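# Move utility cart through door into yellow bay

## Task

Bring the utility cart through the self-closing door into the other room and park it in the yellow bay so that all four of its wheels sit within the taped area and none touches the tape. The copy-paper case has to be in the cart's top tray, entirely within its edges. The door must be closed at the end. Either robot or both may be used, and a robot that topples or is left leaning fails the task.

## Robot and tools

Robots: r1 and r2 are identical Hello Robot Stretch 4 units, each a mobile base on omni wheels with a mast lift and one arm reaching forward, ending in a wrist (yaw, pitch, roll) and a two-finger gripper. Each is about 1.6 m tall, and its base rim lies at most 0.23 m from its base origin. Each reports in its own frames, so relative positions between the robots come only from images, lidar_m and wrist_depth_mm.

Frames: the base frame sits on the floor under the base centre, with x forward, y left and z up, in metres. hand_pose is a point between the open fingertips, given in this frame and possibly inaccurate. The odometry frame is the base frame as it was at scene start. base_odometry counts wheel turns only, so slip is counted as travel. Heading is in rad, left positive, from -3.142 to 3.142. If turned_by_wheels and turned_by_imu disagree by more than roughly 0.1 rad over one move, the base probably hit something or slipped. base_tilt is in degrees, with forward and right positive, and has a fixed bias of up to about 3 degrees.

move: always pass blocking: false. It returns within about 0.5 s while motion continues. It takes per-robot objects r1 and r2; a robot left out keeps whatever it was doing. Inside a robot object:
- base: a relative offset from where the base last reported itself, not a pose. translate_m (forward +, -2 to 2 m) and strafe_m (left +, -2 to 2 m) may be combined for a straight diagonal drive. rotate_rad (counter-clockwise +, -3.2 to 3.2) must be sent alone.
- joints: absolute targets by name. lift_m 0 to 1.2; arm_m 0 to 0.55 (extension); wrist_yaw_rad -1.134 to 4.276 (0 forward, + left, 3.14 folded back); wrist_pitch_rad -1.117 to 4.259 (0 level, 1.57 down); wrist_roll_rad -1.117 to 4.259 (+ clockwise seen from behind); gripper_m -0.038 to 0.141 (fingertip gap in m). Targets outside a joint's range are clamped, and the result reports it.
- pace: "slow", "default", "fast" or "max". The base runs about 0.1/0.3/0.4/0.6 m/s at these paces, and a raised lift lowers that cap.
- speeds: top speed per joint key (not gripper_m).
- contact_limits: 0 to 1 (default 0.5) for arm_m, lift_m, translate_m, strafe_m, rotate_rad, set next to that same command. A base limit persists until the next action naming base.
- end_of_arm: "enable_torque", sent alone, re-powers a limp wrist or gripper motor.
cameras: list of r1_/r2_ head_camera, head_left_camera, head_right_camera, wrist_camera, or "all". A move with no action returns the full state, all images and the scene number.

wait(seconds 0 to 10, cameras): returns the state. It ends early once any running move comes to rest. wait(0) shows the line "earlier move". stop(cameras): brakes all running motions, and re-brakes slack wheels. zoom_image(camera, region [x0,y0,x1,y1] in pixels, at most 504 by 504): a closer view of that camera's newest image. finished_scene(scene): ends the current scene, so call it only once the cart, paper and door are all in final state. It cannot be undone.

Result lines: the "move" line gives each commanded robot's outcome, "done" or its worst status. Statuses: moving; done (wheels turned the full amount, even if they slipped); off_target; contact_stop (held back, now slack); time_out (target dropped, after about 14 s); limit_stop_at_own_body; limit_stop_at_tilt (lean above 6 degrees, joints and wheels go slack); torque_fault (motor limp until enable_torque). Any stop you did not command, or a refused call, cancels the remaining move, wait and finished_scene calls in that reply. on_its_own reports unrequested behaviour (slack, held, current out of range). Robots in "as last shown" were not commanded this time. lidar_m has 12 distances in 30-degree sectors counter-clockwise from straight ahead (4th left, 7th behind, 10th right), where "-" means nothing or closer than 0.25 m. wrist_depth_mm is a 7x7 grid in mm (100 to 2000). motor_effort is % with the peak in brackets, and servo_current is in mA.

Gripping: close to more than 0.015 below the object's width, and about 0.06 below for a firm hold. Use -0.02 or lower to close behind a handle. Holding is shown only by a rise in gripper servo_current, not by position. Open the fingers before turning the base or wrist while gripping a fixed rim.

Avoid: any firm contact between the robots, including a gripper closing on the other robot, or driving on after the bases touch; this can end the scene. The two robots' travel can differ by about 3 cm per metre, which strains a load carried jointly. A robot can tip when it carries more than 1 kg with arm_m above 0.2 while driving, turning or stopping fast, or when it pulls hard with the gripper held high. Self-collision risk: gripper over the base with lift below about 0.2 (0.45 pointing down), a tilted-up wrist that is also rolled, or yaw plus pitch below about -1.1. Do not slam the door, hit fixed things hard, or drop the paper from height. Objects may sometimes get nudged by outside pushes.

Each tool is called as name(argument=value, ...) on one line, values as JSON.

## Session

move(blocking=false)

Scene clock: 0.00 s.
r1.base_odometry: x=+0.000 y=+0.000 heading=+0.000
r1.turned_by_wheels: +0.000
r1.turned_by_imu: +0.000
r1.base_tilt: forward=-1.6 right=+1.3
r1.lidar_m: 0.96 1.73 2.02 2.40 3.92 1.60 0.85 0.77 0.78 0.89 0.77 0.78
r1.base_status: not commanded
r1.joint_positions: lift_m=+0.124 arm_m=+0.000 wrist_yaw_rad=+3.194 wrist_pitch_rad=+0.002 wrist_roll_rad=+0.000 gripper_m=+0.056
r1.joint_status: not commanded
r1.measured_speeds: all 0
r1.motor_effort: lift_m=+19 arm_m=-4 wheel_0=-2 wheel_1=+1 wheel_2=+0
r1.servo_current: wrist_yaw_rad=59 wrist_pitch_rad=46 wrist_roll_rad=46 gripper_m=39
r1.hand_pose: x=-0.1216 y=+0.0722 z=+0.3019 quat_wxyz=(-0.026, -0.001, +0.000, +1.000) (m; r1's base frame)
r1.wrist_depth_mm: - 135 - - - - - / - 123 135 - - - - / - 121 191 - - - - / 110 136 194 - - - - / 137 - - - 1618 - - / 226 - 190 1098 188 1160 1118 / 224 163 750 798 768 768 759
r2.base_odometry: x=+0.000 y=+0.000 heading=+0.000
r2.turned_by_wheels: +0.000
r2.turned_by_imu: +0.000
r2.base_tilt: forward=-0.6 right=+0.1
r2.lidar_m: 1.29 1.32 1.58 2.33 2.36 2.78 1.41 1.41 2.77 2.39 2.42 1.48
r2.base_status: not commanded
r2.joint_positions: lift_m=+0.200 arm_m=+0.000 wrist_yaw_rad=+3.211 wrist_pitch_rad=+0.001 wrist_roll_rad=+0.000 gripper_m=+0.056
r2.joint_status: not commanded
r2.measured_speeds: all 0
r2.motor_effort: lift_m=+18 arm_m=-4 wheel_0=-1 wheel_1=+1 wheel_2=+1
r2.servo_current: wrist_yaw_rad=46 wrist_pitch_rad=39 wrist_roll_rad=52 gripper_m=52
r2.hand_pose: x=-0.1229 y=+0.0671 z=+0.3779 quat_wxyz=(-0.035, -0.001, +0.000, +0.999) (m; r2's base frame)
r2.wrist_depth_mm: - - 137 - - - - / - - 137 - - - - / - 109 138 - - - - / - 140 175 - - - - / 214 - - - - - - / 213 1281 196 1255 190 1336 1182 / 208 243 866 - - 854 878
pictures: r1_head_camera, r1_head_left_camera, r1_head_right_camera, r1_wrist_camera, r2_head_camera, r2_head_left_camera, r2_head_right_camera, r2_wrist_camera
Images, in order (width x height): r1_head_camera 420x560, r1_head_left_camera 420x672, r1_head_right_camera 420x672, r1_wrist_camera 616x392, r2_head_camera 420x560, r2_head_left_camera 420x672, r2_head_right_camera 420x672, r2_wrist_camera 616x392.

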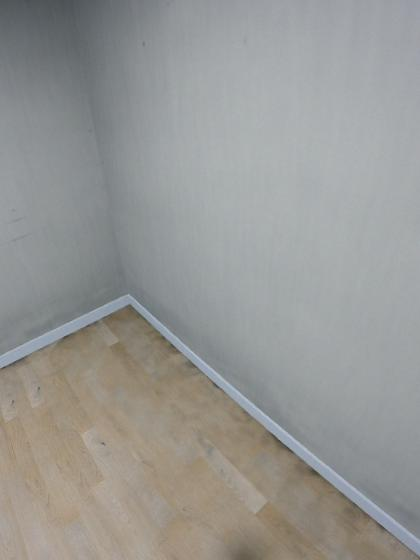

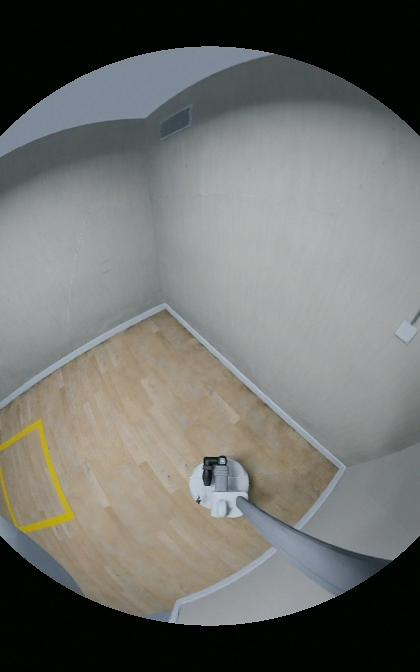

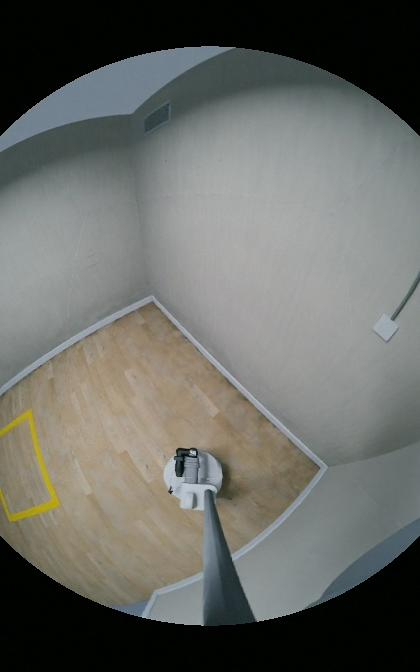

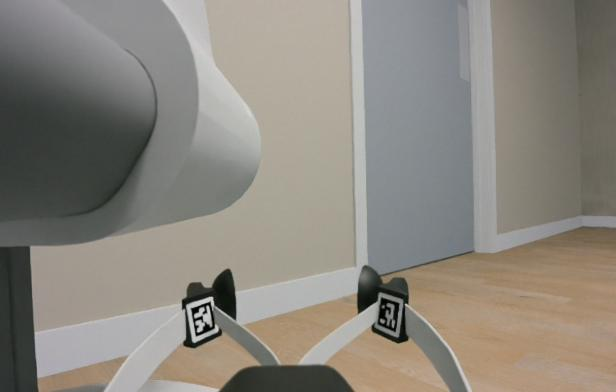

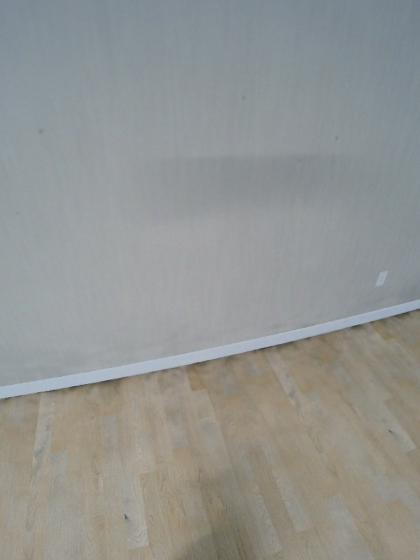

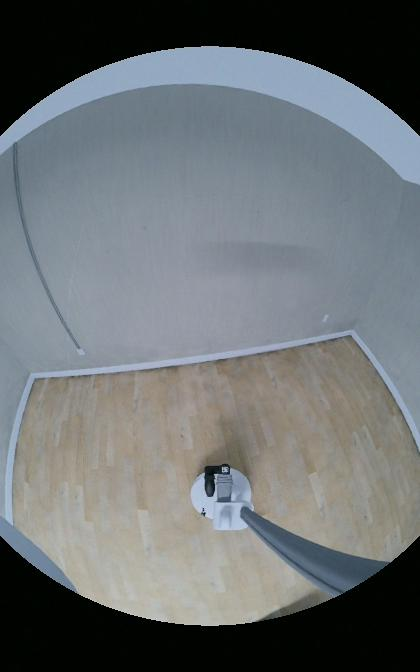

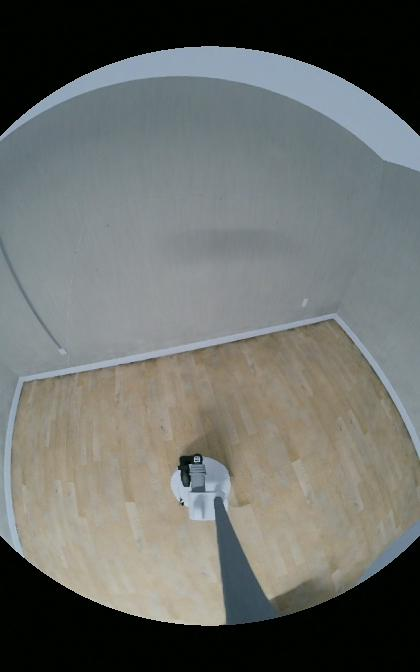

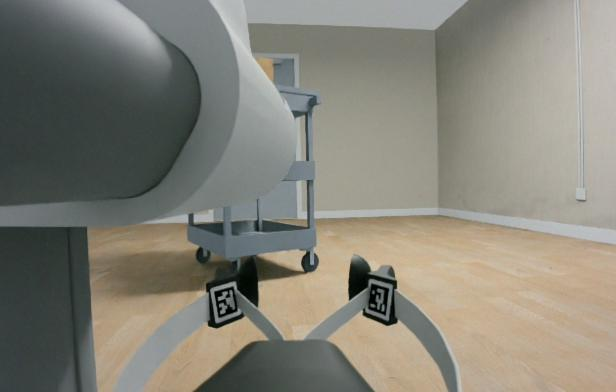

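move(blocking=false, r1={"base":{"rotate_rad":-2.58},"joints":{"lift_m":0.75,"wrist_yaw_rad":0.0,"gripper_m":-0.02}}, r2={"base":{"rotate_rad":3.1},"joints":{"lift_m":0.68,"wrist_yaw_rad":0.0,"gripper_m":0.12}})

wait(seconds=2.2)

wait(seconds=2.5)

wait(seconds=1.5, cameras=["all"])

zoom_image(camera="r2_head_camera", region=[30, 20, 410, 400])

Scene clock: 13.87 s.
move: r1 moving; r2 moving
r1.base_odometry: x=+0.000 y=+0.000 heading=-0.253
r1.turned_by_wheels: -0.253
r1.turned_by_imu: -0.254
r1.base_tilt: forward=-1.6 right=+1.3
r1.lidar_m: 0.82 1.21 2.00 2.12 3.05 2.57 1.04 0.78 0.75 0.79 0.80 0.76
r1.base_status: rotate_rad moving
r1.joint_positions: lift_m=+0.162 arm_m=+0.000 wrist_yaw_rad=+2.607 wrist_pitch_rad=+0.002 wrist_roll_rad=+0.000 gripper_m=+0.037
r1.joint_status: lift_m moving; wrist_yaw_rad moving; gripper_m moving
r1.measured_speeds: translate_m=+0.000 strafe_m=+0.001 rotate_rad=-0.980 lift_m=+0.146 arm_m=+0.000 wrist_yaw_rad=-1.819 wrist_pitch_rad=+0.000 wrist_roll_rad=+0.000
r1.motor_effort: lift_m=+24(27) arm_m=-1(4) wheel_0=+8(9) wheel_1=+7(9) wheel_2=+7(7)
r1.servo_current: wrist_yaw_rad=85(130) wrist_pitch_rad=39(52) wrist_roll_rad=33(65) gripper_m=111(111)
r1.hand_pose: x=-0.0328 y=+0.2221 z=+0.3395 quat_wxyz=(+0.264, -0.001, +0.000, +0.965) (m; r1's base frame)
r1.wrist_depth_mm: - - - - - - - / 1229 - - - - - - / 1182 - - - - - - / 1205 - - - - - - / 1205 - - - - - - / 1138 1308 196 1281 188 1205 1205 / 931 820 831 158 798 831 866
r2.base_odometry: x=+0.000 y=+0.000 heading=+0.252
r2.turned_by_wheels: +0.252
r2.turned_by_imu: +0.245
r2.base_tilt: forward=-0.7 right=+0.0
r2.lidar_m: 1.29 1.38 1.94 2.33 2.46 3.37 1.44 3.35 2.49 2.40 1.84 1.36
r2.base_status: rotate_rad moving
r2.joint_positions: lift_m=+0.238 arm_m=+0.000 wrist_yaw_rad=+2.649 wrist_pitch_rad=+0.001 wrist_roll_rad=+0.000 gripper_m=+0.075
r2.joint_status: lift_m moving; wrist_yaw_rad moving; gripper_m moving
r2.measured_speeds: translate_m=+0.002 strafe_m=+0.000 rotate_rad=+0.977 lift_m=+0.146 arm_m=+0.000 wrist_yaw_rad=-1.743 wrist_pitch_rad=+0.000 wrist_roll_rad=+0.000
r2.motor_effort: lift_m=+23(25) arm_m=-4(4) wheel_0=-4(9) wheel_1=-10(10) wheel_2=-10(11)
r2.servo_current: wrist_yaw_rad=130(130) wrist_pitch_rad=46(46) wrist_roll_rad=52(65) gripper_m=98(98)
r2.hand_pose: x=-0.0417 y=+0.2135 z=+0.4157 quat_wxyz=(+0.244, -0.001, +0.000, +0.970) (m; r2's base frame)
r2.wrist_depth_mm: - - - - - - - / 1576 1661 - - - - - / 228 - - - - - - / - - - - - - - / - 1921 - - - - - / 1430 1366 190 1430 189 1464 1281 / 1008 931 1008 - 991 917 931
pictures: none

Scene clock: 16.07 s.
earlier move: r1 moving; r2 moving
r1.base_odometry: x=+0.000 y=+0.000 heading=-2.580
r1.turned_by_wheels: -2.327
r1.turned_by_imu: -2.340
r1.base_tilt: forward=-1.6 right=+1.3
r1.lidar_m: 0.73 0.76 0.87 0.76 0.78 0.98 1.97 2.06 2.54 3.93 1.29 0.84
r1.base_status: done
r1.joint_positions: lift_m=+0.728 arm_m=+0.000 wrist_yaw_rad=+0.002 wrist_pitch_rad=+0.002 wrist_roll_rad=+0.000 gripper_m=-0.019
r1.joint_status: lift_m moving; wrist_yaw_rad moving; the others done
r1.measured_speeds: translate_m=+0.000 strafe_m=+0.000 rotate_rad=+0.000 lift_m=+0.119 arm_m=+0.000 wrist_yaw_rad=+0.000 wrist_pitch_rad=+0.000 wrist_roll_rad=+0.000
r1.motor_effort: lift_m=+26(28) arm_m=-2(4) wheel_0=+2(10) wheel_1=+1(9) wheel_2=+0(8)
r1.servo_current: wrist_yaw_rad=46(130) wrist_pitch_rad=46(52) wrist_roll_rad=52(65) gripper_m=59(130)
r1.hand_pose: x=+0.4595 y=-0.0867 z=+0.9053 quat_wxyz=(+1.000, +0.000, +0.001, +0.001) (m; r1's base frame)
r1.wrist_depth_mm: - - - - - - - / - - - - - - - / - - - - - - - / - - - - - - - / - - - - - - - / - - 183 199 170 - - / - 132 163 147 144 - -
r2.base_odometry: x=+0.000 y=+0.000 heading=+3.099
r2.turned_by_wheels: +2.847
r2.turned_by_imu: +2.772
r2.base_tilt: forward=-0.7 right=+0.1
r2.lidar_m: 1.46 1.40 2.87 2.37 2.39 1.58 1.31 1.32 1.51 2.33 2.34 2.66
r2.base_status: rotate_rad moving
r2.joint_positions: lift_m=+0.680 arm_m=+0.000 wrist_yaw_rad=+0.003 wrist_pitch_rad=+0.001 wrist_roll_rad=+0.000 gripper_m=+0.120
r2.joint_status: lift_m moving; wrist_yaw_rad moving; the others done
r2.measured_speeds: translate_m=+0.000 strafe_m=+0.000 rotate_rad=+0.000 lift_m=+0.000 arm_m=+0.000 wrist_yaw_rad=-0.001 wrist_pitch_rad=+0.000 wrist_roll_rad=+0.000
r2.motor_effort: lift_m=+21(26) arm_m=-4(4) wheel_0=-1(11) wheel_1=-2(10) wheel_2=-4(13)
r2.servo_current: wrist_yaw_rad=26(130) wrist_pitch_rad=39(46) wrist_roll_rad=52(65) gripper_m=52(98)
r2.hand_pose: x=+0.4596 y=-0.0866 z=+0.8576 quat_wxyz=(+1.000, +0.000, +0.001, +0.001) (m; r2's base frame)
r2.wrist_depth_mm: - - - - - - - / - - - - - - - / - - - - - - - / - 1430 1464 - - - - / - - - - - - - / - 1308 197 - 199 - - / 1921 1708 - - 1921 1756 1808
wait: 2.20 s; no rest
pictures: none

Scene clock: 16.23 s.
earlier move: r1 moving; r2 done
r1.base_odometry: x=+0.000 y=+0.000 heading=-2.580
r1.turned_by_wheels: +0.000
r1.turned_by_imu: +0.000
r1.base_tilt: forward=-1.5 right=+1.3
r1.lidar_m: 0.75 0.75 0.87 0.77 0.79 0.98 1.98 2.06 2.53 3.95 1.32 0.83
r1.base_status: done
r1.joint_positions: lift_m=+0.743 arm_m=+0.000 wrist_yaw_rad=+0.002 wrist_pitch_rad=+0.002 wrist_roll_rad=+0.000 gripper_m=-0.019
r1.joint_status: lift_m moving; wrist_yaw_rad moving; the others done
r1.measured_speeds: translate_m=+0.000 strafe_m=+0.000 rotate_rad=+0.000 lift_m=+0.069 arm_m=+0.000 wrist_yaw_rad=+0.000 wrist_pitch_rad=+0.000 wrist_roll_rad=+0.000
r1.motor_effort: lift_m=+22(28) arm_m=-3(4) wheel_0=+2(10) wheel_1=+1(9) wheel_2=+0(8)
r1.servo_current: wrist_yaw_rad=33(130) wrist_pitch_rad=46(52) wrist_roll_rad=39(65) gripper_m=52(130)
r1.hand_pose: x=+0.4595 y=-0.0867 z=+0.9202 quat_wxyz=(+1.000, +0.000, +0.001, +0.001) (m; r1's base frame)
r1.wrist_depth_mm: - - - - - - - / - - - - - - - / - - - - - - - / - - - - - - - / - - - - - - - / - - 183 198 171 - - / - 132 163 146 144 - -
r2.base_odometry: x=+0.000 y=+0.000 heading=+3.099
r2.turned_by_wheels: +0.000
r2.turned_by_imu: +0.000
r2.base_tilt: forward=-0.7 right=+0.0
r2.lidar_m: 1.47 1.39 2.88 2.38 2.39 1.56 1.31 1.28 1.51 2.34 2.33 2.67
r2.base_status: done
r2.joint_positions: lift_m=+0.680 arm_m=+0.000 wrist_yaw_rad=+0.003 wrist_pitch_rad=+0.001 wrist_roll_rad=+0.000 gripper_m=+0.120
r2.joint_status: all done
r2.measured_speeds: all 0
r2.motor_effort: lift_m=+21(26) arm_m=-4(4) wheel_0=-2(11) wheel_1=-3(10) wheel_2=-3(13)
r2.servo_current: wrist_yaw_rad=52(130) wrist_pitch_rad=39(46) wrist_roll_rad=46(65) gripper_m=52(98)
r2.hand_pose: x=+0.4596 y=-0.0866 z=+0.8576 quat_wxyz=(+1.000, +0.000, +0.001, +0.001) (m; r2's base frame)
r2.wrist_depth_mm: - - - - - - - / - - - - - - - / - - - - - - - / - 1430 1464 - - - - / - - - - - - - / - 1336 198 - 199 - - / 1921 1756 - - 1921 1756 1808
wait: 0.17 of 2.5 s (r2 has come to rest)
pictures: none

Scene clock: 16.73 s.
earlier move: r1 done
r1.base_odometry: x=+0.000 y=+0.000 heading=-2.580
r1.turned_by_wheels: +0.000
r1.turned_by_imu: +0.000
r1.base_tilt: forward=-1.6 right=+1.3
r1.lidar_m: 0.75 0.75 0.87 0.75 0.77 0.97 2.00 2.04 2.51 3.94 1.32 0.84
r1.base_status: done
r1.joint_positions: lift_m=+0.750 arm_m=+0.000 wrist_yaw_rad=+0.002 wrist_pitch_rad=+0.002 wrist_roll_rad=+0.000 gripper_m=-0.019
r1.joint_status: all done
r1.measured_speeds: all 0
r1.motor_effort: lift_m=+24(28) arm_m=-4(4) wheel_0=+2(10) wheel_1=+1(9) wheel_2=+0(8)
r1.servo_current: wrist_yaw_rad=65(130) wrist_pitch_rad=46(52) wrist_roll_rad=59(65) gripper_m=52(130)
r1.hand_pose: x=+0.4595 y=-0.0867 z=+0.9272 quat_wxyz=(+1.000, +0.000, +0.001, +0.001) (m; r1's base frame)
r1.wrist_depth_mm: - - - - - - - / - - - - - - - / - - - - - - - / - - - - - - - / - - - - - - - / - - 183 198 170 - - / - 132 163 146 144 - -
r2.base_odometry: x=+0.000 y=+0.000 heading=+3.099
r2.turned_by_wheels: +0.000
r2.turned_by_imu: +0.000
r2.base_tilt: forward=-0.7 right=+0.1
r2.lidar_m: 1.47 1.42 2.86 2.40 2.41 1.58 1.31 1.31 1.52 2.34 2.34 2.67
r2.base_status: done
r2.joint_positions: lift_m=+0.680 arm_m=+0.000 wrist_yaw_rad=+0.003 wrist_pitch_rad=+0.001 wrist_roll_rad=+0.000 gripper_m=+0.120
r2.joint_status: all done
r2.measured_speeds: all 0
r2.motor_effort: lift_m=+21(26) arm_m=-4(4) wheel_0=-3(11) wheel_1=-2(10) wheel_2=-4(13)
r2.servo_current: wrist_yaw_rad=59(130) wrist_pitch_rad=39(46) wrist_roll_rad=46(65) gripper_m=59(98)
r2.hand_pose: x=+0.4596 y=-0.0866 z=+0.8576 quat_wxyz=(+1.000, +0.000, +0.001, +0.001) (m; r2's base frame)
r2.wrist_depth_mm: - - - - - - - / - - - - - - - / - - - - - - - / - 1430 1464 - - - - / - - - - - - - / - 1308 197 - 199 - - / 1921 1708 - - 1983 1756 1808
wait: 0.50 of 1.5 s (r1 has come to rest)
pictures: r1_head_camera, r1_head_left_camera, r1_head_right_camera, r1_wrist_camera, r2_head_camera, r2_head_left_camera, r2_head_right_camera, r2_wrist_camera
Images, in order (width x height): r1_head_camera 420x560, r1_head_left_camera 420x672, r1_head_right_camera 420x672, r1_wrist_camera 616x392, r2_head_camera 420x560, r2_head_left_camera 420x672, r2_head_right_camera 420x672, r2_wrist_camera 616x392.

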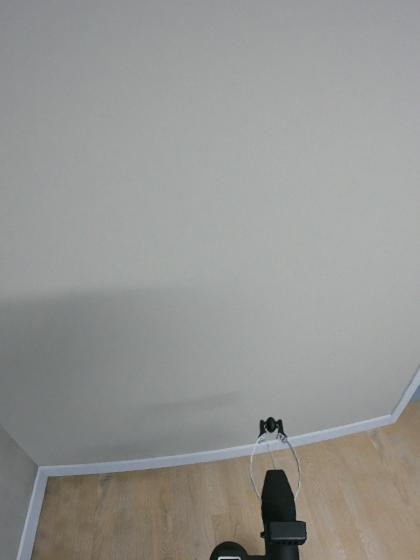

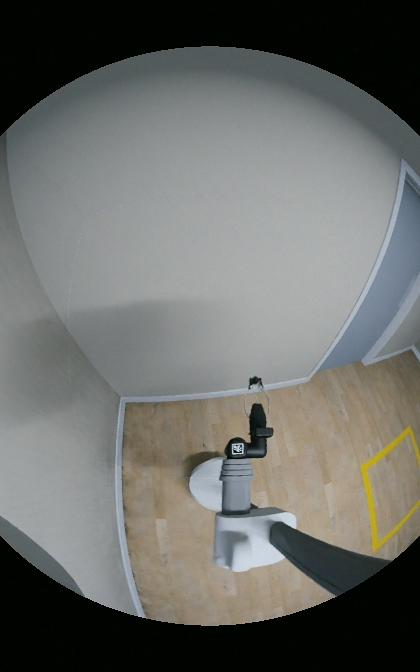

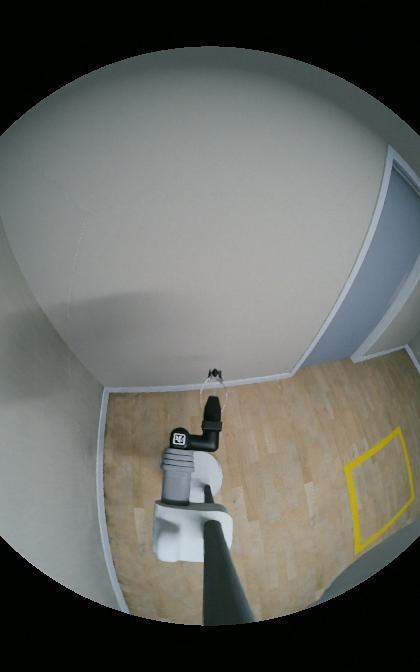

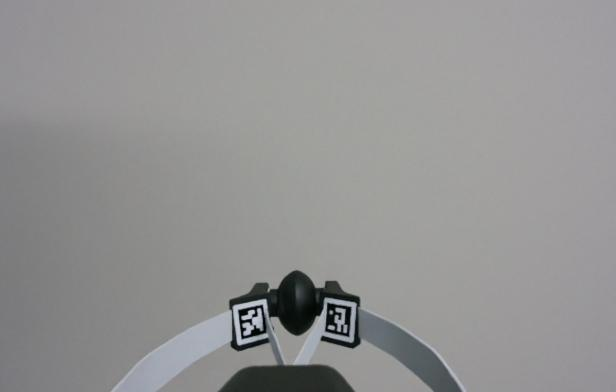

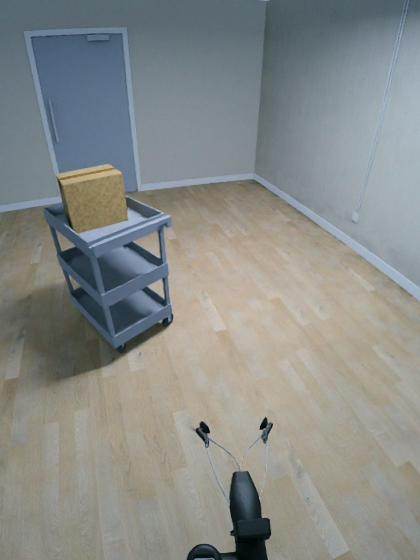

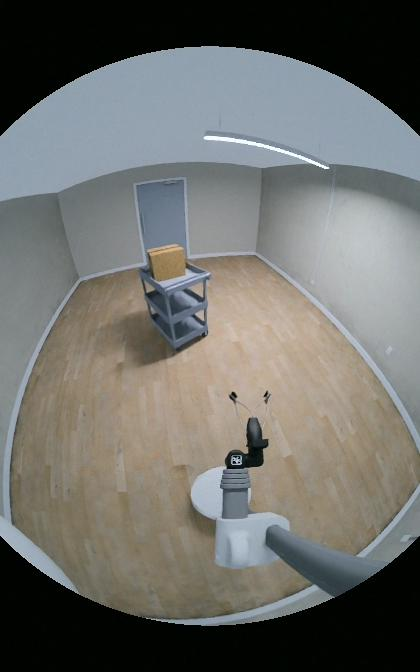

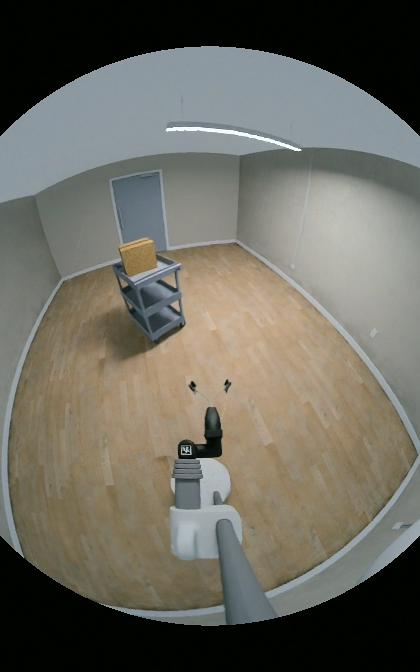

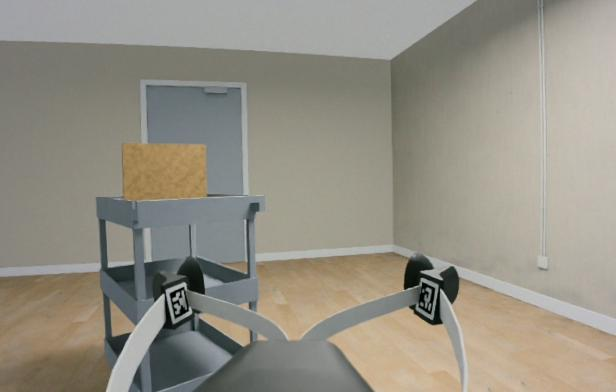

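Scaled by 1.326 from the camera's 420x560 image, which has a finer 1200x1600 frame.

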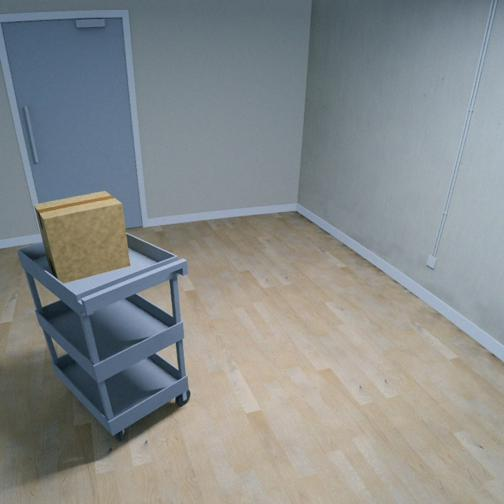

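move(blocking=false, r1={"base":{"strafe_m":-1.85,"translate_m":-0.1},"joints":{"arm_m":0.0}}, r2={"base":{"rotate_rad":0.75}})

wait(seconds=1.5)

move(blocking=false, r2={"base":{"strafe_m":-0.7}})

wait(seconds=4, cameras=["r2_head_camera","r2_wrist_camera"])

wait(seconds=4, cameras=["r1_head_camera","r1_wrist_camera"])

Scene clock: 42.87 s.
move: r1 moving; r2 moving
r1.base_odometry: x=-0.017 y=+0.031 heading=-2.580
r1.turned_by_wheels: +0.000
r1.turned_by_imu: +0.000
r1.base_tilt: forward=-1.6 right=+1.2
r1.lidar_m: 0.76 0.76 0.89 0.81 0.81 1.03 2.00 2.04 2.54 3.91 1.47 0.84
r1.base_status: translate_m moving; strafe_m moving
r1.joint_positions: lift_m=+0.750 arm_m=+0.000 wrist_yaw_rad=+0.002 wrist_pitch_rad=+0.002 wrist_roll_rad=+0.000 gripper_m=-0.019
r1.joint_status: all done
r1.measured_speeds: translate_m=-0.007 strafe_m=-0.137 rotate_rad=+0.002 lift_m=+0.000 arm_m=+0.000 wrist_yaw_rad=+0.000 wrist_pitch_rad=+0.000 wrist_roll_rad=+0.000
r1.motor_effort: lift_m=+24(24) arm_m=-4(4) wheel_0=+5(12) wheel_1=-11(11) wheel_2=+3(4)
r1.servo_current: wrist_yaw_rad=46(59) wrist_pitch_rad=39(46) wrist_roll_rad=52(72) gripper_m=52(59)
r1.hand_pose: x=+0.4595 y=-0.0867 z=+0.9272 quat_wxyz=(+1.000, +0.000, +0.001, +0.001) (m; r1's base frame)
r1.wrist_depth_mm: - - - - - - - / - - - - - - - / - - - - - - - / - - - - - - - / - - - - - - - / - - 183 198 170 - - / - 133 163 147 144 - -
r2.base_odometry: x=+0.000 y=+0.000 heading=-2.931
r2.turned_by_wheels: +0.253
r2.turned_by_imu: +0.246
r2.base_tilt: forward=-0.8 right=+0.0
r2.lidar_m: 1.39 3.59 2.53 2.38 1.98 1.39 1.31 1.36 1.82 2.34 2.41 3.21
r2.base_status: rotate_rad moving
r2.joint_positions: lift_m=+0.680 arm_m=+0.000 wrist_yaw_rad=+0.003 wrist_pitch_rad=+0.001 wrist_roll_rad=+0.000 gripper_m=+0.120
r2.joint_status: not commanded
r2.measured_speeds: translate_m=-0.001 strafe_m=+0.001 rotate_rad=+0.981 lift_m=+0.000 arm_m=+0.000 wrist_yaw_rad=+0.000 wrist_pitch_rad=+0.000 wrist_roll_rad=+0.000
r2.motor_effort: lift_m=+21(21) arm_m=-4(4) wheel_0=-10(10) wheel_1=-10(10) wheel_2=-11(11)
r2.servo_current: wrist_yaw_rad=46(52) wrist_pitch_rad=39(46) wrist_roll_rad=46(59) gripper_m=52(52)
r2.hand_pose: x=+0.4596 y=-0.0867 z=+0.8576 quat_wxyz=(+1.000, +0.000, +0.001, +0.001) (m; r2's base frame)
r2.wrist_depth_mm: - - - - - - - / - - - - - - - / - - - - - - - / - - 1499 1499 - - - / - - - - - - - / - - 194 1397 199 - - / 1983 1863 1708 - 1863 1708 1756
pictures: none

Scene clock: 43.90 s.
earlier move: r1 moving; r2 done
r1.base_odometry: x=-0.146 y=+0.263 heading=-2.579
r1.turned_by_wheels: +0.000
r1.turned_by_imu: -0.001
r1.base_tilt: forward=-1.6 right=+1.3
r1.lidar_m: 0.81 0.80 1.00 1.06 1.08 1.33 1.94 1.99 2.44 3.64 1.58 0.90
r1.base_status: translate_m moving; strafe_m moving
r1.joint_positions: lift_m=+0.750 arm_m=+0.000 wrist_yaw_rad=+0.002 wrist_pitch_rad=+0.002 wrist_roll_rad=+0.000 gripper_m=-0.019
r1.joint_status: all done
r1.measured_speeds: translate_m=-0.016 strafe_m=-0.299 rotate_rad=+0.001 lift_m=+0.000 arm_m=+0.000 wrist_yaw_rad=+0.000 wrist_pitch_rad=+0.000 wrist_roll_rad=+0.000
r1.motor_effort: lift_m=+24(24) arm_m=-4(4) wheel_0=+7(12) wheel_1=-3(11) wheel_2=+3(4)
r1.servo_current: wrist_yaw_rad=65(65) wrist_pitch_rad=39(52) wrist_roll_rad=39(72) gripper_m=52(65)
r1.hand_pose: x=+0.4595 y=-0.0867 z=+0.9272 quat_wxyz=(+1.000, +0.000, +0.001, +0.001) (m; r1's base frame)
r1.wrist_depth_mm: - - - - - - - / - - - - - - 707 / - - - - - - 699 / - - - - - - 723 / - - - - - - 707 / - - 183 198 170 - 707 / - 133 163 146 144 - -
r2.base_odometry: x=+0.000 y=+0.000 heading=-2.435
r2.turned_by_wheels: +0.496
r2.turned_by_imu: +0.484
r2.base_tilt: forward=-0.7 right=+0.1
r2.lidar_m: 3.68 2.55 2.37 2.03 1.38 1.32 1.34 1.75 2.34 2.39 3.13 1.39
r2.base_status: done
r2.joint_positions: lift_m=+0.680 arm_m=+0.000 wrist_yaw_rad=+0.003 wrist_pitch_rad=+0.001 wrist_roll_rad=+0.000 gripper_m=+0.120
r2.joint_status: not commanded
r2.measured_speeds: all 0
r2.motor_effort: lift_m=+21(21) arm_m=-4(4) wheel_0=-3(10) wheel_1=-2(10) wheel_2=-3(12)
r2.servo_current: wrist_yaw_rad=52(52) wrist_pitch_rad=39(46) wrist_roll_rad=46(59) gripper_m=46(59)
r2.hand_pose: x=+0.4596 y=-0.0867 z=+0.8576 quat_wxyz=(+1.000, +0.000, +0.001, +0.001) (m; r2's base frame)
r2.wrist_depth_mm: - - - - - - - / - - - - - - - / - - - - - 1308 - / - - - - - 1308 - / - - - - - - - / - - 200 - 199 - - / 1921 1863 1921 - - - 1808
wait: 1.03 of 1.5 s (r2 has come to rest)
pictures: none

Scene clock: 44.40 s.
earlier move: r1 moving
move: r2 moving
r1.base_odometry: x=-0.219 y=+0.394 heading=-2.580
r1.turned_by_wheels: +0.000
r1.turned_by_imu: -0.001
r1.base_tilt: forward=-1.6 right=+1.3
r1.lidar_m: 0.82 0.88 1.06 1.20 1.21 1.52 1.92 1.96 2.41 3.49 1.62 0.94
r1.base_status: translate_m moving; strafe_m moving
r1.joint_positions: lift_m=+0.750 arm_m=+0.000 wrist_yaw_rad=+0.002 wrist_pitch_rad=+0.002 wrist_roll_rad=+0.000 gripper_m=-0.019
r1.joint_status: not commanded
r1.measured_speeds: translate_m=-0.016 strafe_m=-0.299 rotate_rad=+0.004 lift_m=+0.000 arm_m=+0.000 wrist_yaw_rad=+0.000 wrist_pitch_rad=+0.000 wrist_roll_rad=+0.000
r1.motor_effort: lift_m=+24(24) arm_m=-4(4) wheel_0=+6(7) wheel_1=-6(7) wheel_2=+2(4)
r1.servo_current: wrist_yaw_rad=39(59) wrist_pitch_rad=46(46) wrist_roll_rad=59(59) gripper_m=52(59)
r1.hand_pose: x=+0.4595 y=-0.0867 z=+0.9272 quat_wxyz=(+1.000, +0.000, +0.001, +0.001) (m; r1's base frame)
r1.wrist_depth_mm: - - - - - - - / - - - - - 723 - / - - - - - 715 - / - - - - - 715 - / - - - - - 707 - / - - 183 198 170 715 - / - 132 163 146 144 - -
r2.base_odometry: x=-0.024 y=+0.028 heading=-2.435
r2.turned_by_wheels: +0.000
r2.turned_by_imu: +0.000
r2.base_tilt: forward=-0.7 right=+0.1
r2.lidar_m: 2.02 2.58 2.40 2.04 1.44 1.32 1.38 1.79 2.30 2.34 3.10 1.39
r2.base_status: strafe_m moving
r2.joint_positions: lift_m=+0.680 arm_m=+0.000 wrist_yaw_rad=+0.003 wrist_pitch_rad=+0.001 wrist_roll_rad=+0.000 gripper_m=+0.120
r2.joint_status: not commanded
r2.measured_speeds: translate_m=+0.000 strafe_m=-0.140 rotate_rad=+0.002 lift_m=+0.000 arm_m=+0.000 wrist_yaw_rad=+0.000 wrist_pitch_rad=+0.000 wrist_roll_rad=+0.000
r2.motor_effort: lift_m=+21(21) arm_m=-4(4) wheel_0=+8(11) wheel_1=-11(12) wheel_2=+0(3)
r2.servo_current: wrist_yaw_rad=39(52) wrist_pitch_rad=39(46) wrist_roll_rad=39(52) gripper_m=39(52)
r2.hand_pose: x=+0.4596 y=-0.0867 z=+0.8576 quat_wxyz=(+1.000, +0.000, +0.001, +0.001) (m; r2's base frame)
r2.wrist_depth_mm: - - - - - - - / - - - - - - - / - - - - - 1336 - / - - - - - 1281 - / - - - - - - - / - - 200 - 199 - - / 1921 1808 1983 - - - 1661
pictures: none

Scene clock: 47.57 s.
earlier move: r1 moving; r2 done
r1.base_odometry: x=-0.681 y=+1.224 heading=-2.580
r1.turned_by_wheels: +0.000
r1.turned_by_imu: -0.005
r1.base_tilt: forward=-1.5 right=+1.3
r1.lidar_m: 1.13 1.07 1.32 2.12 2.15 1.92 1.71 1.74 2.16 2.57 1.86 1.26
r1.base_status: translate_m moving; strafe_m moving
r1.joint_positions: lift_m=+0.750 arm_m=+0.000 wrist_yaw_rad=+0.002 wrist_pitch_rad=+0.002 wrist_roll_rad=+0.000 gripper_m=-0.019
r1.joint_status: not commanded
r1.measured_speeds: translate_m=-0.016 strafe_m=-0.300 rotate_rad=-0.001 lift_m=+0.000 arm_m=+0.000 wrist_yaw_rad=+0.000 wrist_pitch_rad=+0.000 wrist_roll_rad=+0.000
r1.motor_effort: lift_m=+24(24) arm_m=-3(4) wheel_0=+6(9) wheel_1=-7(8) wheel_2=+3(5)
r1.servo_current: wrist_yaw_rad=52(78) wrist_pitch_rad=46(52) wrist_roll_rad=46(65) gripper_m=46(59)
r1.hand_pose: x=+0.4595 y=-0.0867 z=+0.9272 quat_wxyz=(+1.000, +0.000, +0.001, +0.001) (m; r1's base frame)
r1.wrist_depth_mm: 820 - - - - 991 - / 820 - - - 1008 1008 - / 809 - - - 991 991 - / 831 - - - - 976 - / 809 - - - - 991 - / 842 - 183 198 170 1008 - / 831 132 163 147 144 946 -
r2.base_odometry: x=-0.455 y=+0.532 heading=-2.435
r2.turned_by_wheels: +0.000
r2.turned_by_imu: +0.000
r2.base_tilt: forward=-0.6 right=+0.0
r2.lidar_m: 1.26 3.25 3.00 2.51 1.73 1.61 1.67 1.82 1.70 1.74 2.30 4.18
r2.base_status: done
r2.joint_positions: lift_m=+0.680 arm_m=+0.000 wrist_yaw_rad=+0.003 wrist_pitch_rad=+0.001 wrist_roll_rad=+0.000 gripper_m=+0.120
r2.joint_status: not commanded
r2.measured_speeds: all 0
r2.motor_effort: lift_m=+21(21) arm_m=-4(4) wheel_0=+2(13) wheel_1=-3(12) wheel_2=+0(3)
r2.servo_current: wrist_yaw_rad=59(65) wrist_pitch_rad=46(46) wrist_roll_rad=46(59) gripper_m=52(59)
r2.hand_pose: x=+0.4596 y=-0.0867 z=+0.8576 quat_wxyz=(+1.000, +0.000, +0.001, +0.001) (m; r2's base frame)
r2.wrist_depth_mm: - - - - - - - / - - - - - - - / - - - 1366 - - - / - - - 1336 - - - / - - - - - - - / - - 198 - 195 - - / 1921 1863 1983 - 1863 1756 1863
wait: 3.17 of 4 s (r2 has come to rest)
pictures: r2_head_camera, r2_wrist_camera
Images, in order (width x height): r2_head_camera 420x560, r2_wrist_camera 616x392.

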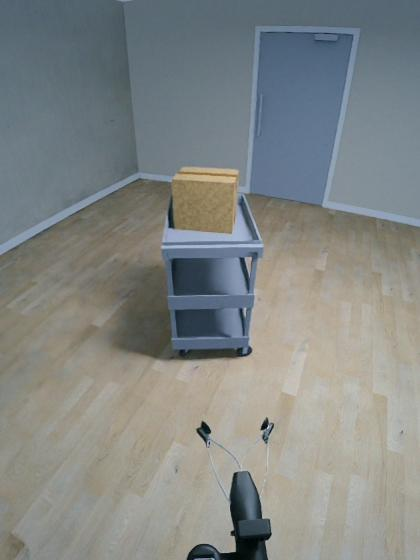

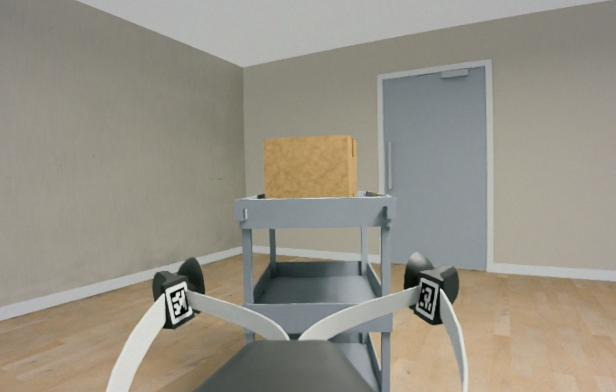

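Scene clock: 49.90 s.
earlier move: r1 done
r1.base_odometry: x=-0.901 y=+1.619 heading=-2.580
r1.turned_by_wheels: +0.000
r1.turned_by_imu: -0.003
r1.base_tilt: forward=-1.6 right=+1.3
r1.lidar_m: 1.20 1.23 1.42 2.57 2.60 1.79 1.61 1.64 2.03 2.11 2.01 1.29
r1.base_status: done
r1.joint_positions: lift_m=+0.750 arm_m=+0.000 wrist_yaw_rad=+0.002 wrist_pitch_rad=+0.002 wrist_roll_rad=+0.000 gripper_m=-0.019
r1.joint_status: not commanded
r1.measured_speeds: all 0
r1.motor_effort: lift_m=+24(24) arm_m=-3(4) wheel_0=+1(9) wheel_1=-1(8) wheel_2=+2(5)
r1.servo_current: wrist_yaw_rad=52(78) wrist_pitch_rad=52(52) wrist_roll_rad=59(65) gripper_m=59(59)
r1.hand_pose: x=+0.4595 y=-0.0867 z=+0.9272 quat_wxyz=(+1.000, +0.000, +0.001, +0.001) (m; r1's base frame)
r1.wrist_depth_mm: - - - 1025 - - - / - - 1025 1025 - - - / - - 1025 1060 - - - / - - - 1025 - - - / - - - - - - - / - - 182 199 170 - - / - 132 163 147 144 - -
r2.base_odometry: x=-0.455 y=+0.532 heading=-2.435
r2.turned_by_wheels: +0.000
r2.turned_by_imu: +0.000
r2.base_tilt: forward=-0.7 right=+0.0
r2.lidar_m: 1.26 3.24 3.02 2.52 1.75 1.61 1.65 1.84 1.70 1.75 2.28 4.19
r2.base_status: done
r2.joint_positions: lift_m=+0.680 arm_m=+0.000 wrist_yaw_rad=+0.003 wrist_pitch_rad=+0.001 wrist_roll_rad=+0.000 gripper_m=+0.120
r2.joint_status: not commanded
r2.measured_speeds: all 0
r2.motor_effort: lift_m=+21(21) arm_m=-4(5) wheel_0=+2(13) wheel_1=-3(12) wheel_2=+0(3)
r2.servo_current: wrist_yaw_rad=52(65) wrist_pitch_rad=46(52) wrist_roll_rad=39(59) gripper_m=52(59)
r2.hand_pose: x=+0.4596 y=-0.0867 z=+0.8576 quat_wxyz=(+1.000, +0.000, +0.001, +0.001) (m; r2's base frame)
r2.wrist_depth_mm: - - - - - - - / - - - - - - - / - - - 1336 - - - / - - - 1308 - - - / - - - - - - - / - - 198 - 195 - - / 1921 1863 1921 - 1863 1708 1808
wait: 2.33 of 4 s (r1 has come to rest)
pictures: r1_head_camera, r1_wrist_camera
Images, in order (width x height): r1_head_camera 420x560, r1_wrist_camera 616x392.

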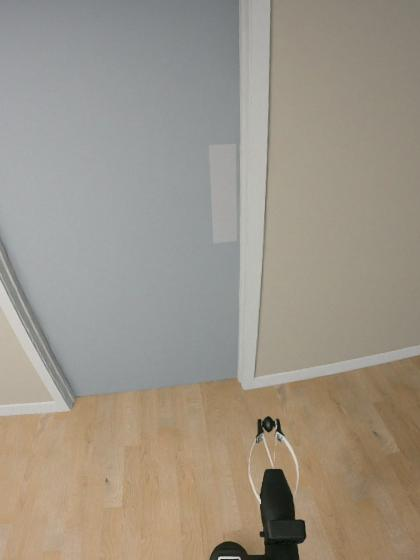

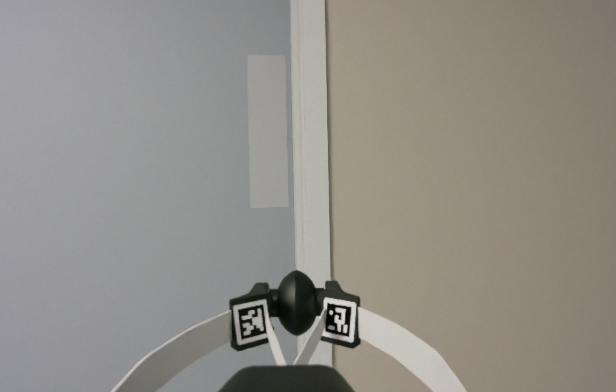

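move(blocking=false, r1={"base":{"rotate_rad":0.19},"joints":{"arm_m":0.3}}, r2={"base":{"translate_m":0.72,"strafe_m":-0.03},"joints":{"lift_m":0.687,"wrist_roll_rad":1.57},"contact_limits":{"translate_m":0.1}})

wait(seconds=1.5)

move(blocking=false, r1={"base":{"translate_m":0.35},"contact_limits":{"translate_m":0.6}})

wait(seconds=3, cameras=["r2_head_camera","r2_wrist_camera","r1_head_camera","r1_wrist_camera"])

zoom_image(camera="r2_head_camera", region=[100, 300, 340, 500])

Scene clock: 65.80 s.
move: r1 moving; r2 moving
r1.base_odometry: x=-0.901 y=+1.619 heading=-2.403
r1.turned_by_wheels: +0.177
r1.turned_by_imu: +0.178
r1.base_tilt: forward=-1.6 right=+1.3
r1.lidar_m: 1.19 1.31 1.69 2.57 2.33 1.65 1.60 1.70 2.24 2.12 1.65 1.19
r1.base_status: rotate_rad moving
r1.joint_positions: lift_m=+0.750 arm_m=+0.051 wrist_yaw_rad=+0.002 wrist_pitch_rad=+0.002 wrist_roll_rad=+0.000 gripper_m=-0.019
r1.joint_status: arm_m moving
r1.measured_speeds: translate_m=+0.000 strafe_m=+0.000 rotate_rad=+0.262 lift_m=+0.000 arm_m=+0.195 wrist_yaw_rad=+0.000 wrist_pitch_rad=+0.000 wrist_roll_rad=+0.000
r1.motor_effort: lift_m=+24(24) arm_m=+4(6) wheel_0=-4(10) wheel_1=-1(7) wheel_2=+0(7)
r1.servo_current: wrist_yaw_rad=59(59) wrist_pitch_rad=39(52) wrist_roll_rad=39(65) gripper_m=52(59)
r1.hand_pose: x=+0.5102 y=-0.0868 z=+0.9272 quat_wxyz=(+1.000, +0.000, +0.001, +0.001) (m; r1's base frame)
r1.wrist_depth_mm: - - - - 960 - - / - - - 946 960 - - / - - - 960 960 - - / - - - - 891 - - / - - - - 904 - - / - - 183 197 179 - - / - 133 163 147 144 - -
r2.base_odometry: x=-0.479 y=+0.513 heading=-2.434
r2.turned_by_wheels: +0.000
r2.turned_by_imu: +0.001
r2.base_tilt: forward=-0.6 right=+0.1
r2.lidar_m: 1.22 3.25 3.00 2.55 1.77 1.63 1.70 1.84 1.71 1.76 2.31 4.17
r2.base_status: translate_m moving; strafe_m moving
r2.joint_positions: lift_m=+0.687 arm_m=+0.000 wrist_yaw_rad=+0.003 wrist_pitch_rad=+0.001 wrist_roll_rad=+0.588 gripper_m=+0.120
r2.joint_status: lift_m moving; wrist_roll_rad moving
r2.measured_speeds: translate_m=+0.123 strafe_m=-0.006 rotate_rad=+0.002 lift_m=+0.000 arm_m=+0.000 wrist_yaw_rad=+0.000 wrist_pitch_rad=+0.000 wrist_roll_rad=+1.820
r2.motor_effort: lift_m=+19(23) arm_m=-4(4) wheel_0=+13(13) wheel_1=+7(8) wheel_2=-13(13)
r2.servo_current: wrist_yaw_rad=46(52) wrist_pitch_rad=33(46) wrist_roll_rad=98(98) gripper_m=52(52)
r2.contact_limits: translate_m 0.1
r2.hand_pose: x=+0.4596 y=-0.0867 z=+0.8646 quat_wxyz=(+0.957, +0.290, +0.001, +0.001) (m; r2's base frame)
r2.wrist_depth_mm: - - - - - - - / - - - - - - - / - - - - - - - / - - - 1281 - - - / - - - - 1618 - 1618 / - - 198 1078 187 1499 1366 / - - - - - 1078 1118
pictures: none

Scene clock: 67.30 s.
earlier move: r1 done; r2 moving
r1.base_odometry: x=-0.901 y=+1.619 heading=-2.390
r1.turned_by_wheels: +0.013
r1.turned_by_imu: +0.012
r1.base_tilt: forward=-1.6 right=+1.2
r1.lidar_m: 1.22 1.30 1.69 2.56 2.28 1.67 1.63 1.72 2.21 2.13 1.61 1.19
r1.base_status: done
r1.joint_positions: lift_m=+0.750 arm_m=+0.300 wrist_yaw_rad=+0.002 wrist_pitch_rad=+0.002 wrist_roll_rad=+0.000 gripper_m=-0.019
r1.joint_status: all done
r1.measured_speeds: all 0
r1.motor_effort: lift_m=+24(24) arm_m=+4(7) wheel_0=-3(10) wheel_1=-1(7) wheel_2=-2(7)
r1.servo_current: wrist_yaw_rad=52(65) wrist_pitch_rad=46(52) wrist_roll_rad=46(65) gripper_m=59(59)
r1.hand_pose: x=+0.7594 y=-0.0868 z=+0.9272 quat_wxyz=(+1.000, +0.000, +0.001, +0.001) (m; r1's base frame)
r1.wrist_depth_mm: - - - - 699 615 - / - - - - 707 627 - / - - - - 707 634 - / - - - - 707 647 - / - - - - 715 668 - / - - 183 199 181 621 - / - 132 163 147 144 - -
r2.base_odometry: x=-0.786 y=+0.272 heading=-2.434
r2.turned_by_wheels: +0.000
r2.turned_by_imu: +0.001
r2.base_tilt: forward=-0.7 right=+0.0
r2.lidar_m: 0.84 3.06 2.84 2.94 2.10 1.98 2.05 2.02 1.83 1.93 2.52 0.87
r2.base_status: translate_m moving; strafe_m moving
r2.joint_positions: lift_m=+0.687 arm_m=+0.000 wrist_yaw_rad=+0.003 wrist_pitch_rad=+0.001 wrist_roll_rad=+1.568 gripper_m=+0.120
r2.joint_status: all done
r2.measured_speeds: translate_m=+0.301 strafe_m=-0.012 rotate_rad=-0.003 lift_m=+0.000 arm_m=+0.000 wrist_yaw_rad=+0.000 wrist_pitch_rad=+0.000 wrist_roll_rad=+0.000
r2.motor_effort: lift_m=+21(23) arm_m=-4(4) wheel_0=+2(13) wheel_1=+6(8) wheel_2=-9(15)
r2.servo_current: wrist_yaw_rad=39(52) wrist_pitch_rad=39(46) wrist_roll_rad=59(98) gripper_m=52(59)
r2.contact_limits: translate_m 0.1
r2.hand_pose: x=+0.4596 y=-0.0867 z=+0.8646 quat_wxyz=(+0.708, +0.706, +0.001, +0.001) (m; r2's base frame)
r2.wrist_depth_mm: - - - - - 1661 1205 / - - - - - 1756 1182 / - - - 1078 1255 691 - / - - 917 904 - 699 - / - - 946 931 1308 699 - / - - 199 699 196 699 - / - - - - - 1756 1182
wait: 1.50 s; no rest
pictures: none

Scene clock: 67.80 s.
earlier move: r2 moving
move: r1 moving
r1.base_odometry: x=-0.924 y=+1.597 heading=-2.390
r1.turned_by_wheels: +0.000
r1.turned_by_imu: +0.000
r1.base_tilt: forward=-1.6 right=+1.3
r1.lidar_m: 1.17 1.25 1.65 2.57 2.31 1.72 1.64 1.74 2.20 2.13 1.58 1.14
r1.base_status: translate_m moving
r1.joint_positions: lift_m=+0.750 arm_m=+0.300 wrist_yaw_rad=+0.002 wrist_pitch_rad=+0.002 wrist_roll_rad=+0.000 gripper_m=-0.019
r1.joint_status: not commanded
r1.measured_speeds: translate_m=+0.121 strafe_m=+0.000 rotate_rad=+0.000 lift_m=+0.000 arm_m=+0.000 wrist_yaw_rad=+0.000 wrist_pitch_rad=+0.000 wrist_roll_rad=+0.000
r1.motor_effort: lift_m=+24(24) arm_m=+4(4) wheel_0=+7(7) wheel_1=+6(7) wheel_2=-8(9)
r1.servo_current: wrist_yaw_rad=46(72) wrist_pitch_rad=39(46) wrist_roll_rad=59(59) gripper_m=46(59)
r1.contact_limits: translate_m 0.6
r1.hand_pose: x=+0.7594 y=-0.0868 z=+0.9272 quat_wxyz=(+1.000, +0.000, +0.001, +0.001) (m; r1's base frame)
r1.wrist_depth_mm: - - - - 676 609 - / - - - - 683 627 - / - - - - 683 634 - / - - - - 683 647 - / - - - - 683 647 - / - - 183 198 181 603 - / - 132 163 146 144 - -
r2.base_odometry: x=-0.903 y=+0.180 heading=-2.435
r2.turned_by_wheels: +0.000
r2.turned_by_imu: +0.000
r2.base_tilt: forward=-0.7 right=+0.1
r2.lidar_m: 0.68 3.00 2.77 2.88 2.30 2.14 2.20 2.08 1.93 1.98 2.58 0.73
r2.base_status: translate_m moving; strafe_m moving
r2.joint_positions: lift_m=+0.687 arm_m=+0.000 wrist_yaw_rad=+0.003 wrist_pitch_rad=+0.001 wrist_roll_rad=+1.568 gripper_m=+0.120
r2.joint_status: not commanded
r2.measured_speeds: translate_m=+0.280 strafe_m=-0.012 rotate_rad=-0.003 lift_m=+0.000 arm_m=+0.000 wrist_yaw_rad=+0.000 wrist_pitch_rad=+0.000 wrist_roll_rad=+0.000
r2.motor_effort: lift_m=+21(21) arm_m=-4(4) wheel_0=+9(10) wheel_1=+4(7) wheel_2=-5(9)
r2.servo_current: wrist_yaw_rad=52(52) wrist_pitch_rad=39(39) wrist_roll_rad=46(52) gripper_m=52(59)
r2.contact_limits: translate_m 0.1
r2.hand_pose: x=+0.4596 y=-0.0867 z=+0.8646 quat_wxyz=(+0.708, +0.706, +0.001, +0.001) (m; r2's base frame)
r2.wrist_depth_mm: - - - - - 1708 1138 / - - - - - 1661 1098 / - - - 544 - 715 544 / - - 768 554 1138 - 544 / - - 778 549 1138 - 544 / - - 200 549 196 549 554 / - - - - - - 554
pictures: none

Scene clock: 69.20 s.
earlier move: r1 moving; r2 done
r1.base_odometry: x=-1.137 y=+1.398 heading=-2.390
r1.turned_by_wheels: +0.000
r1.turned_by_imu: +0.000
r1.base_tilt: forward=-1.6 right=+1.3
r1.lidar_m: 0.91 0.95 1.19 2.56 2.69 2.02 1.92 2.06 2.24 2.14 1.18 0.85
r1.base_status: translate_m moving
r1.joint_positions: lift_m=+0.750 arm_m=+0.300 wrist_yaw_rad=+0.002 wrist_pitch_rad=+0.002 wrist_roll_rad=+0.000 gripper_m=-0.019
r1.joint_status: not commanded
r1.measured_speeds: translate_m=+0.119 strafe_m=+0.000 rotate_rad=+0.002 lift_m=+0.000 arm_m=+0.000 wrist_yaw_rad=+0.000 wrist_pitch_rad=+0.000 wrist_roll_rad=+0.000
r1.motor_effort: lift_m=+24(24) arm_m=+4(4) wheel_0=+1(8) wheel_1=+3(8) wheel_2=+0(10)
r1.servo_current: wrist_yaw_rad=26(72) wrist_pitch_rad=46(52) wrist_roll_rad=52(65) gripper_m=52(59)
r1.contact_limits: translate_m 0.6
r1.hand_pose: x=+0.7594 y=-0.0868 z=+0.9272 quat_wxyz=(+1.000, +0.000, +0.001, +0.001) (m; r1's base frame)
r1.wrist_depth_mm: 410 402 399 397 394 392 353 / 407 404 404 399 397 392 357 / 410 404 404 399 397 397 357 / 413 407 407 399 402 394 357 / 413 407 407 402 402 399 362 / 413 413 404 198 399 399 362 / 413 410 180 402 171 399 347
r2.base_odometry: x=-1.021 y=+0.087 heading=-2.434
r2.turned_by_wheels: +0.000
r2.turned_by_imu: +0.001
r2.base_tilt: forward=-0.7 right=+0.1
r2.lidar_m: 0.54 0.56 2.73 2.78 2.44 2.26 2.32 2.13 2.00 2.03 2.69 0.55
r2.base_status: done
r2.joint_positions: lift_m=+0.687 arm_m=+0.000 wrist_yaw_rad=+0.003 wrist_pitch_rad=+0.001 wrist_roll_rad=+1.568 gripper_m=+0.120
r2.joint_status: not commanded
r2.measured_speeds: all 0
r2.motor_effort: lift_m=+21(21) arm_m=-4(4) wheel_0=+4(10) wheel_1=+3(7) wheel_2=-2(9)
r2.servo_current: wrist_yaw_rad=39(59) wrist_pitch_rad=46(46) wrist_roll_rad=46(59) gripper_m=52(59)
r2.contact_limits: translate_m 0.1
r2.hand_pose: x=+0.4596 y=-0.0867 z=+0.8646 quat_wxyz=(+0.708, +0.706, +0.001, +0.001) (m; r2's base frame)
r2.wrist_depth_mm: - - - - - 1708 1205 / - - - 355 384 1499 508 / - - - 384 - 917 - / - - 597 387 387 - - / - - 603 387 387 - - / - - 218 330 198 - - / - - - - - 1983 -
wait: 1.40 of 3 s (r2 has come to rest)
pictures: r1_head_camera, r1_wrist_camera, r2_head_camera, r2_wrist_camera
Images, in order (width x height): r1_head_camera 420x560, r1_wrist_camera 616x392, r2_head_camera 420x560, r2_wrist_camera 616x392.

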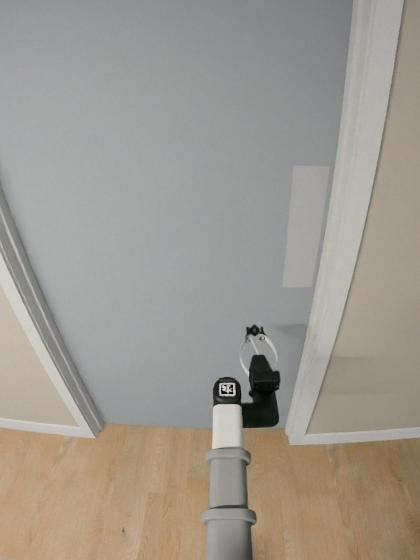

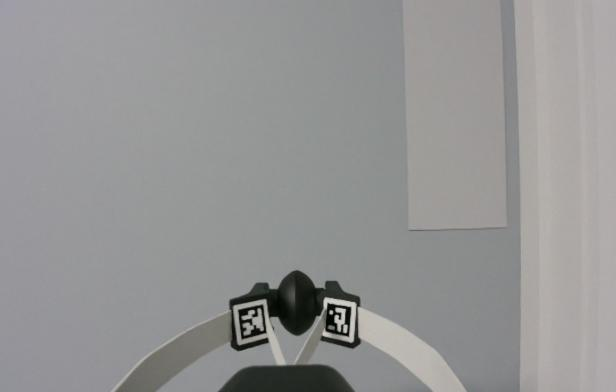

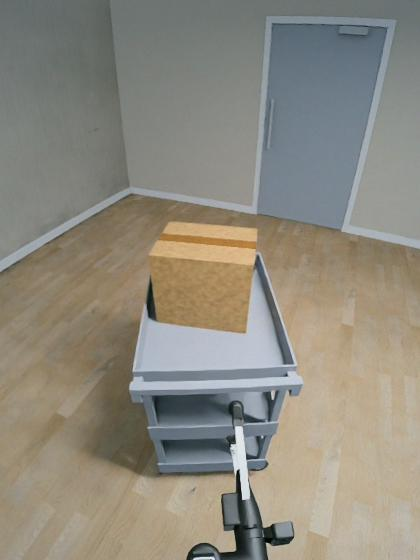

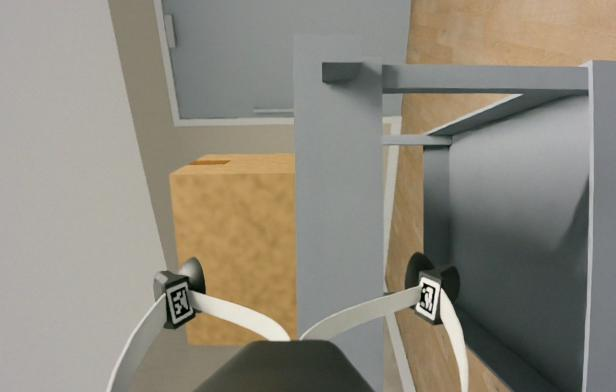

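Scaled by 2.100 from the camera's 420x560 image, which has a finer 1200x1600 frame.

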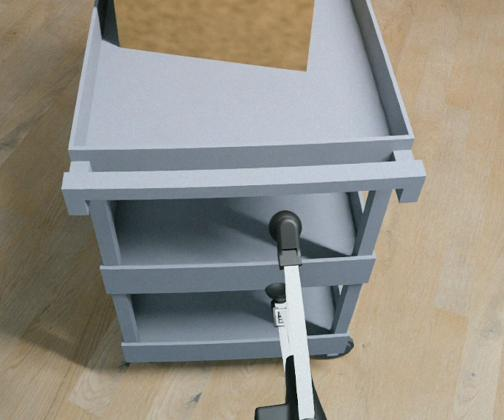

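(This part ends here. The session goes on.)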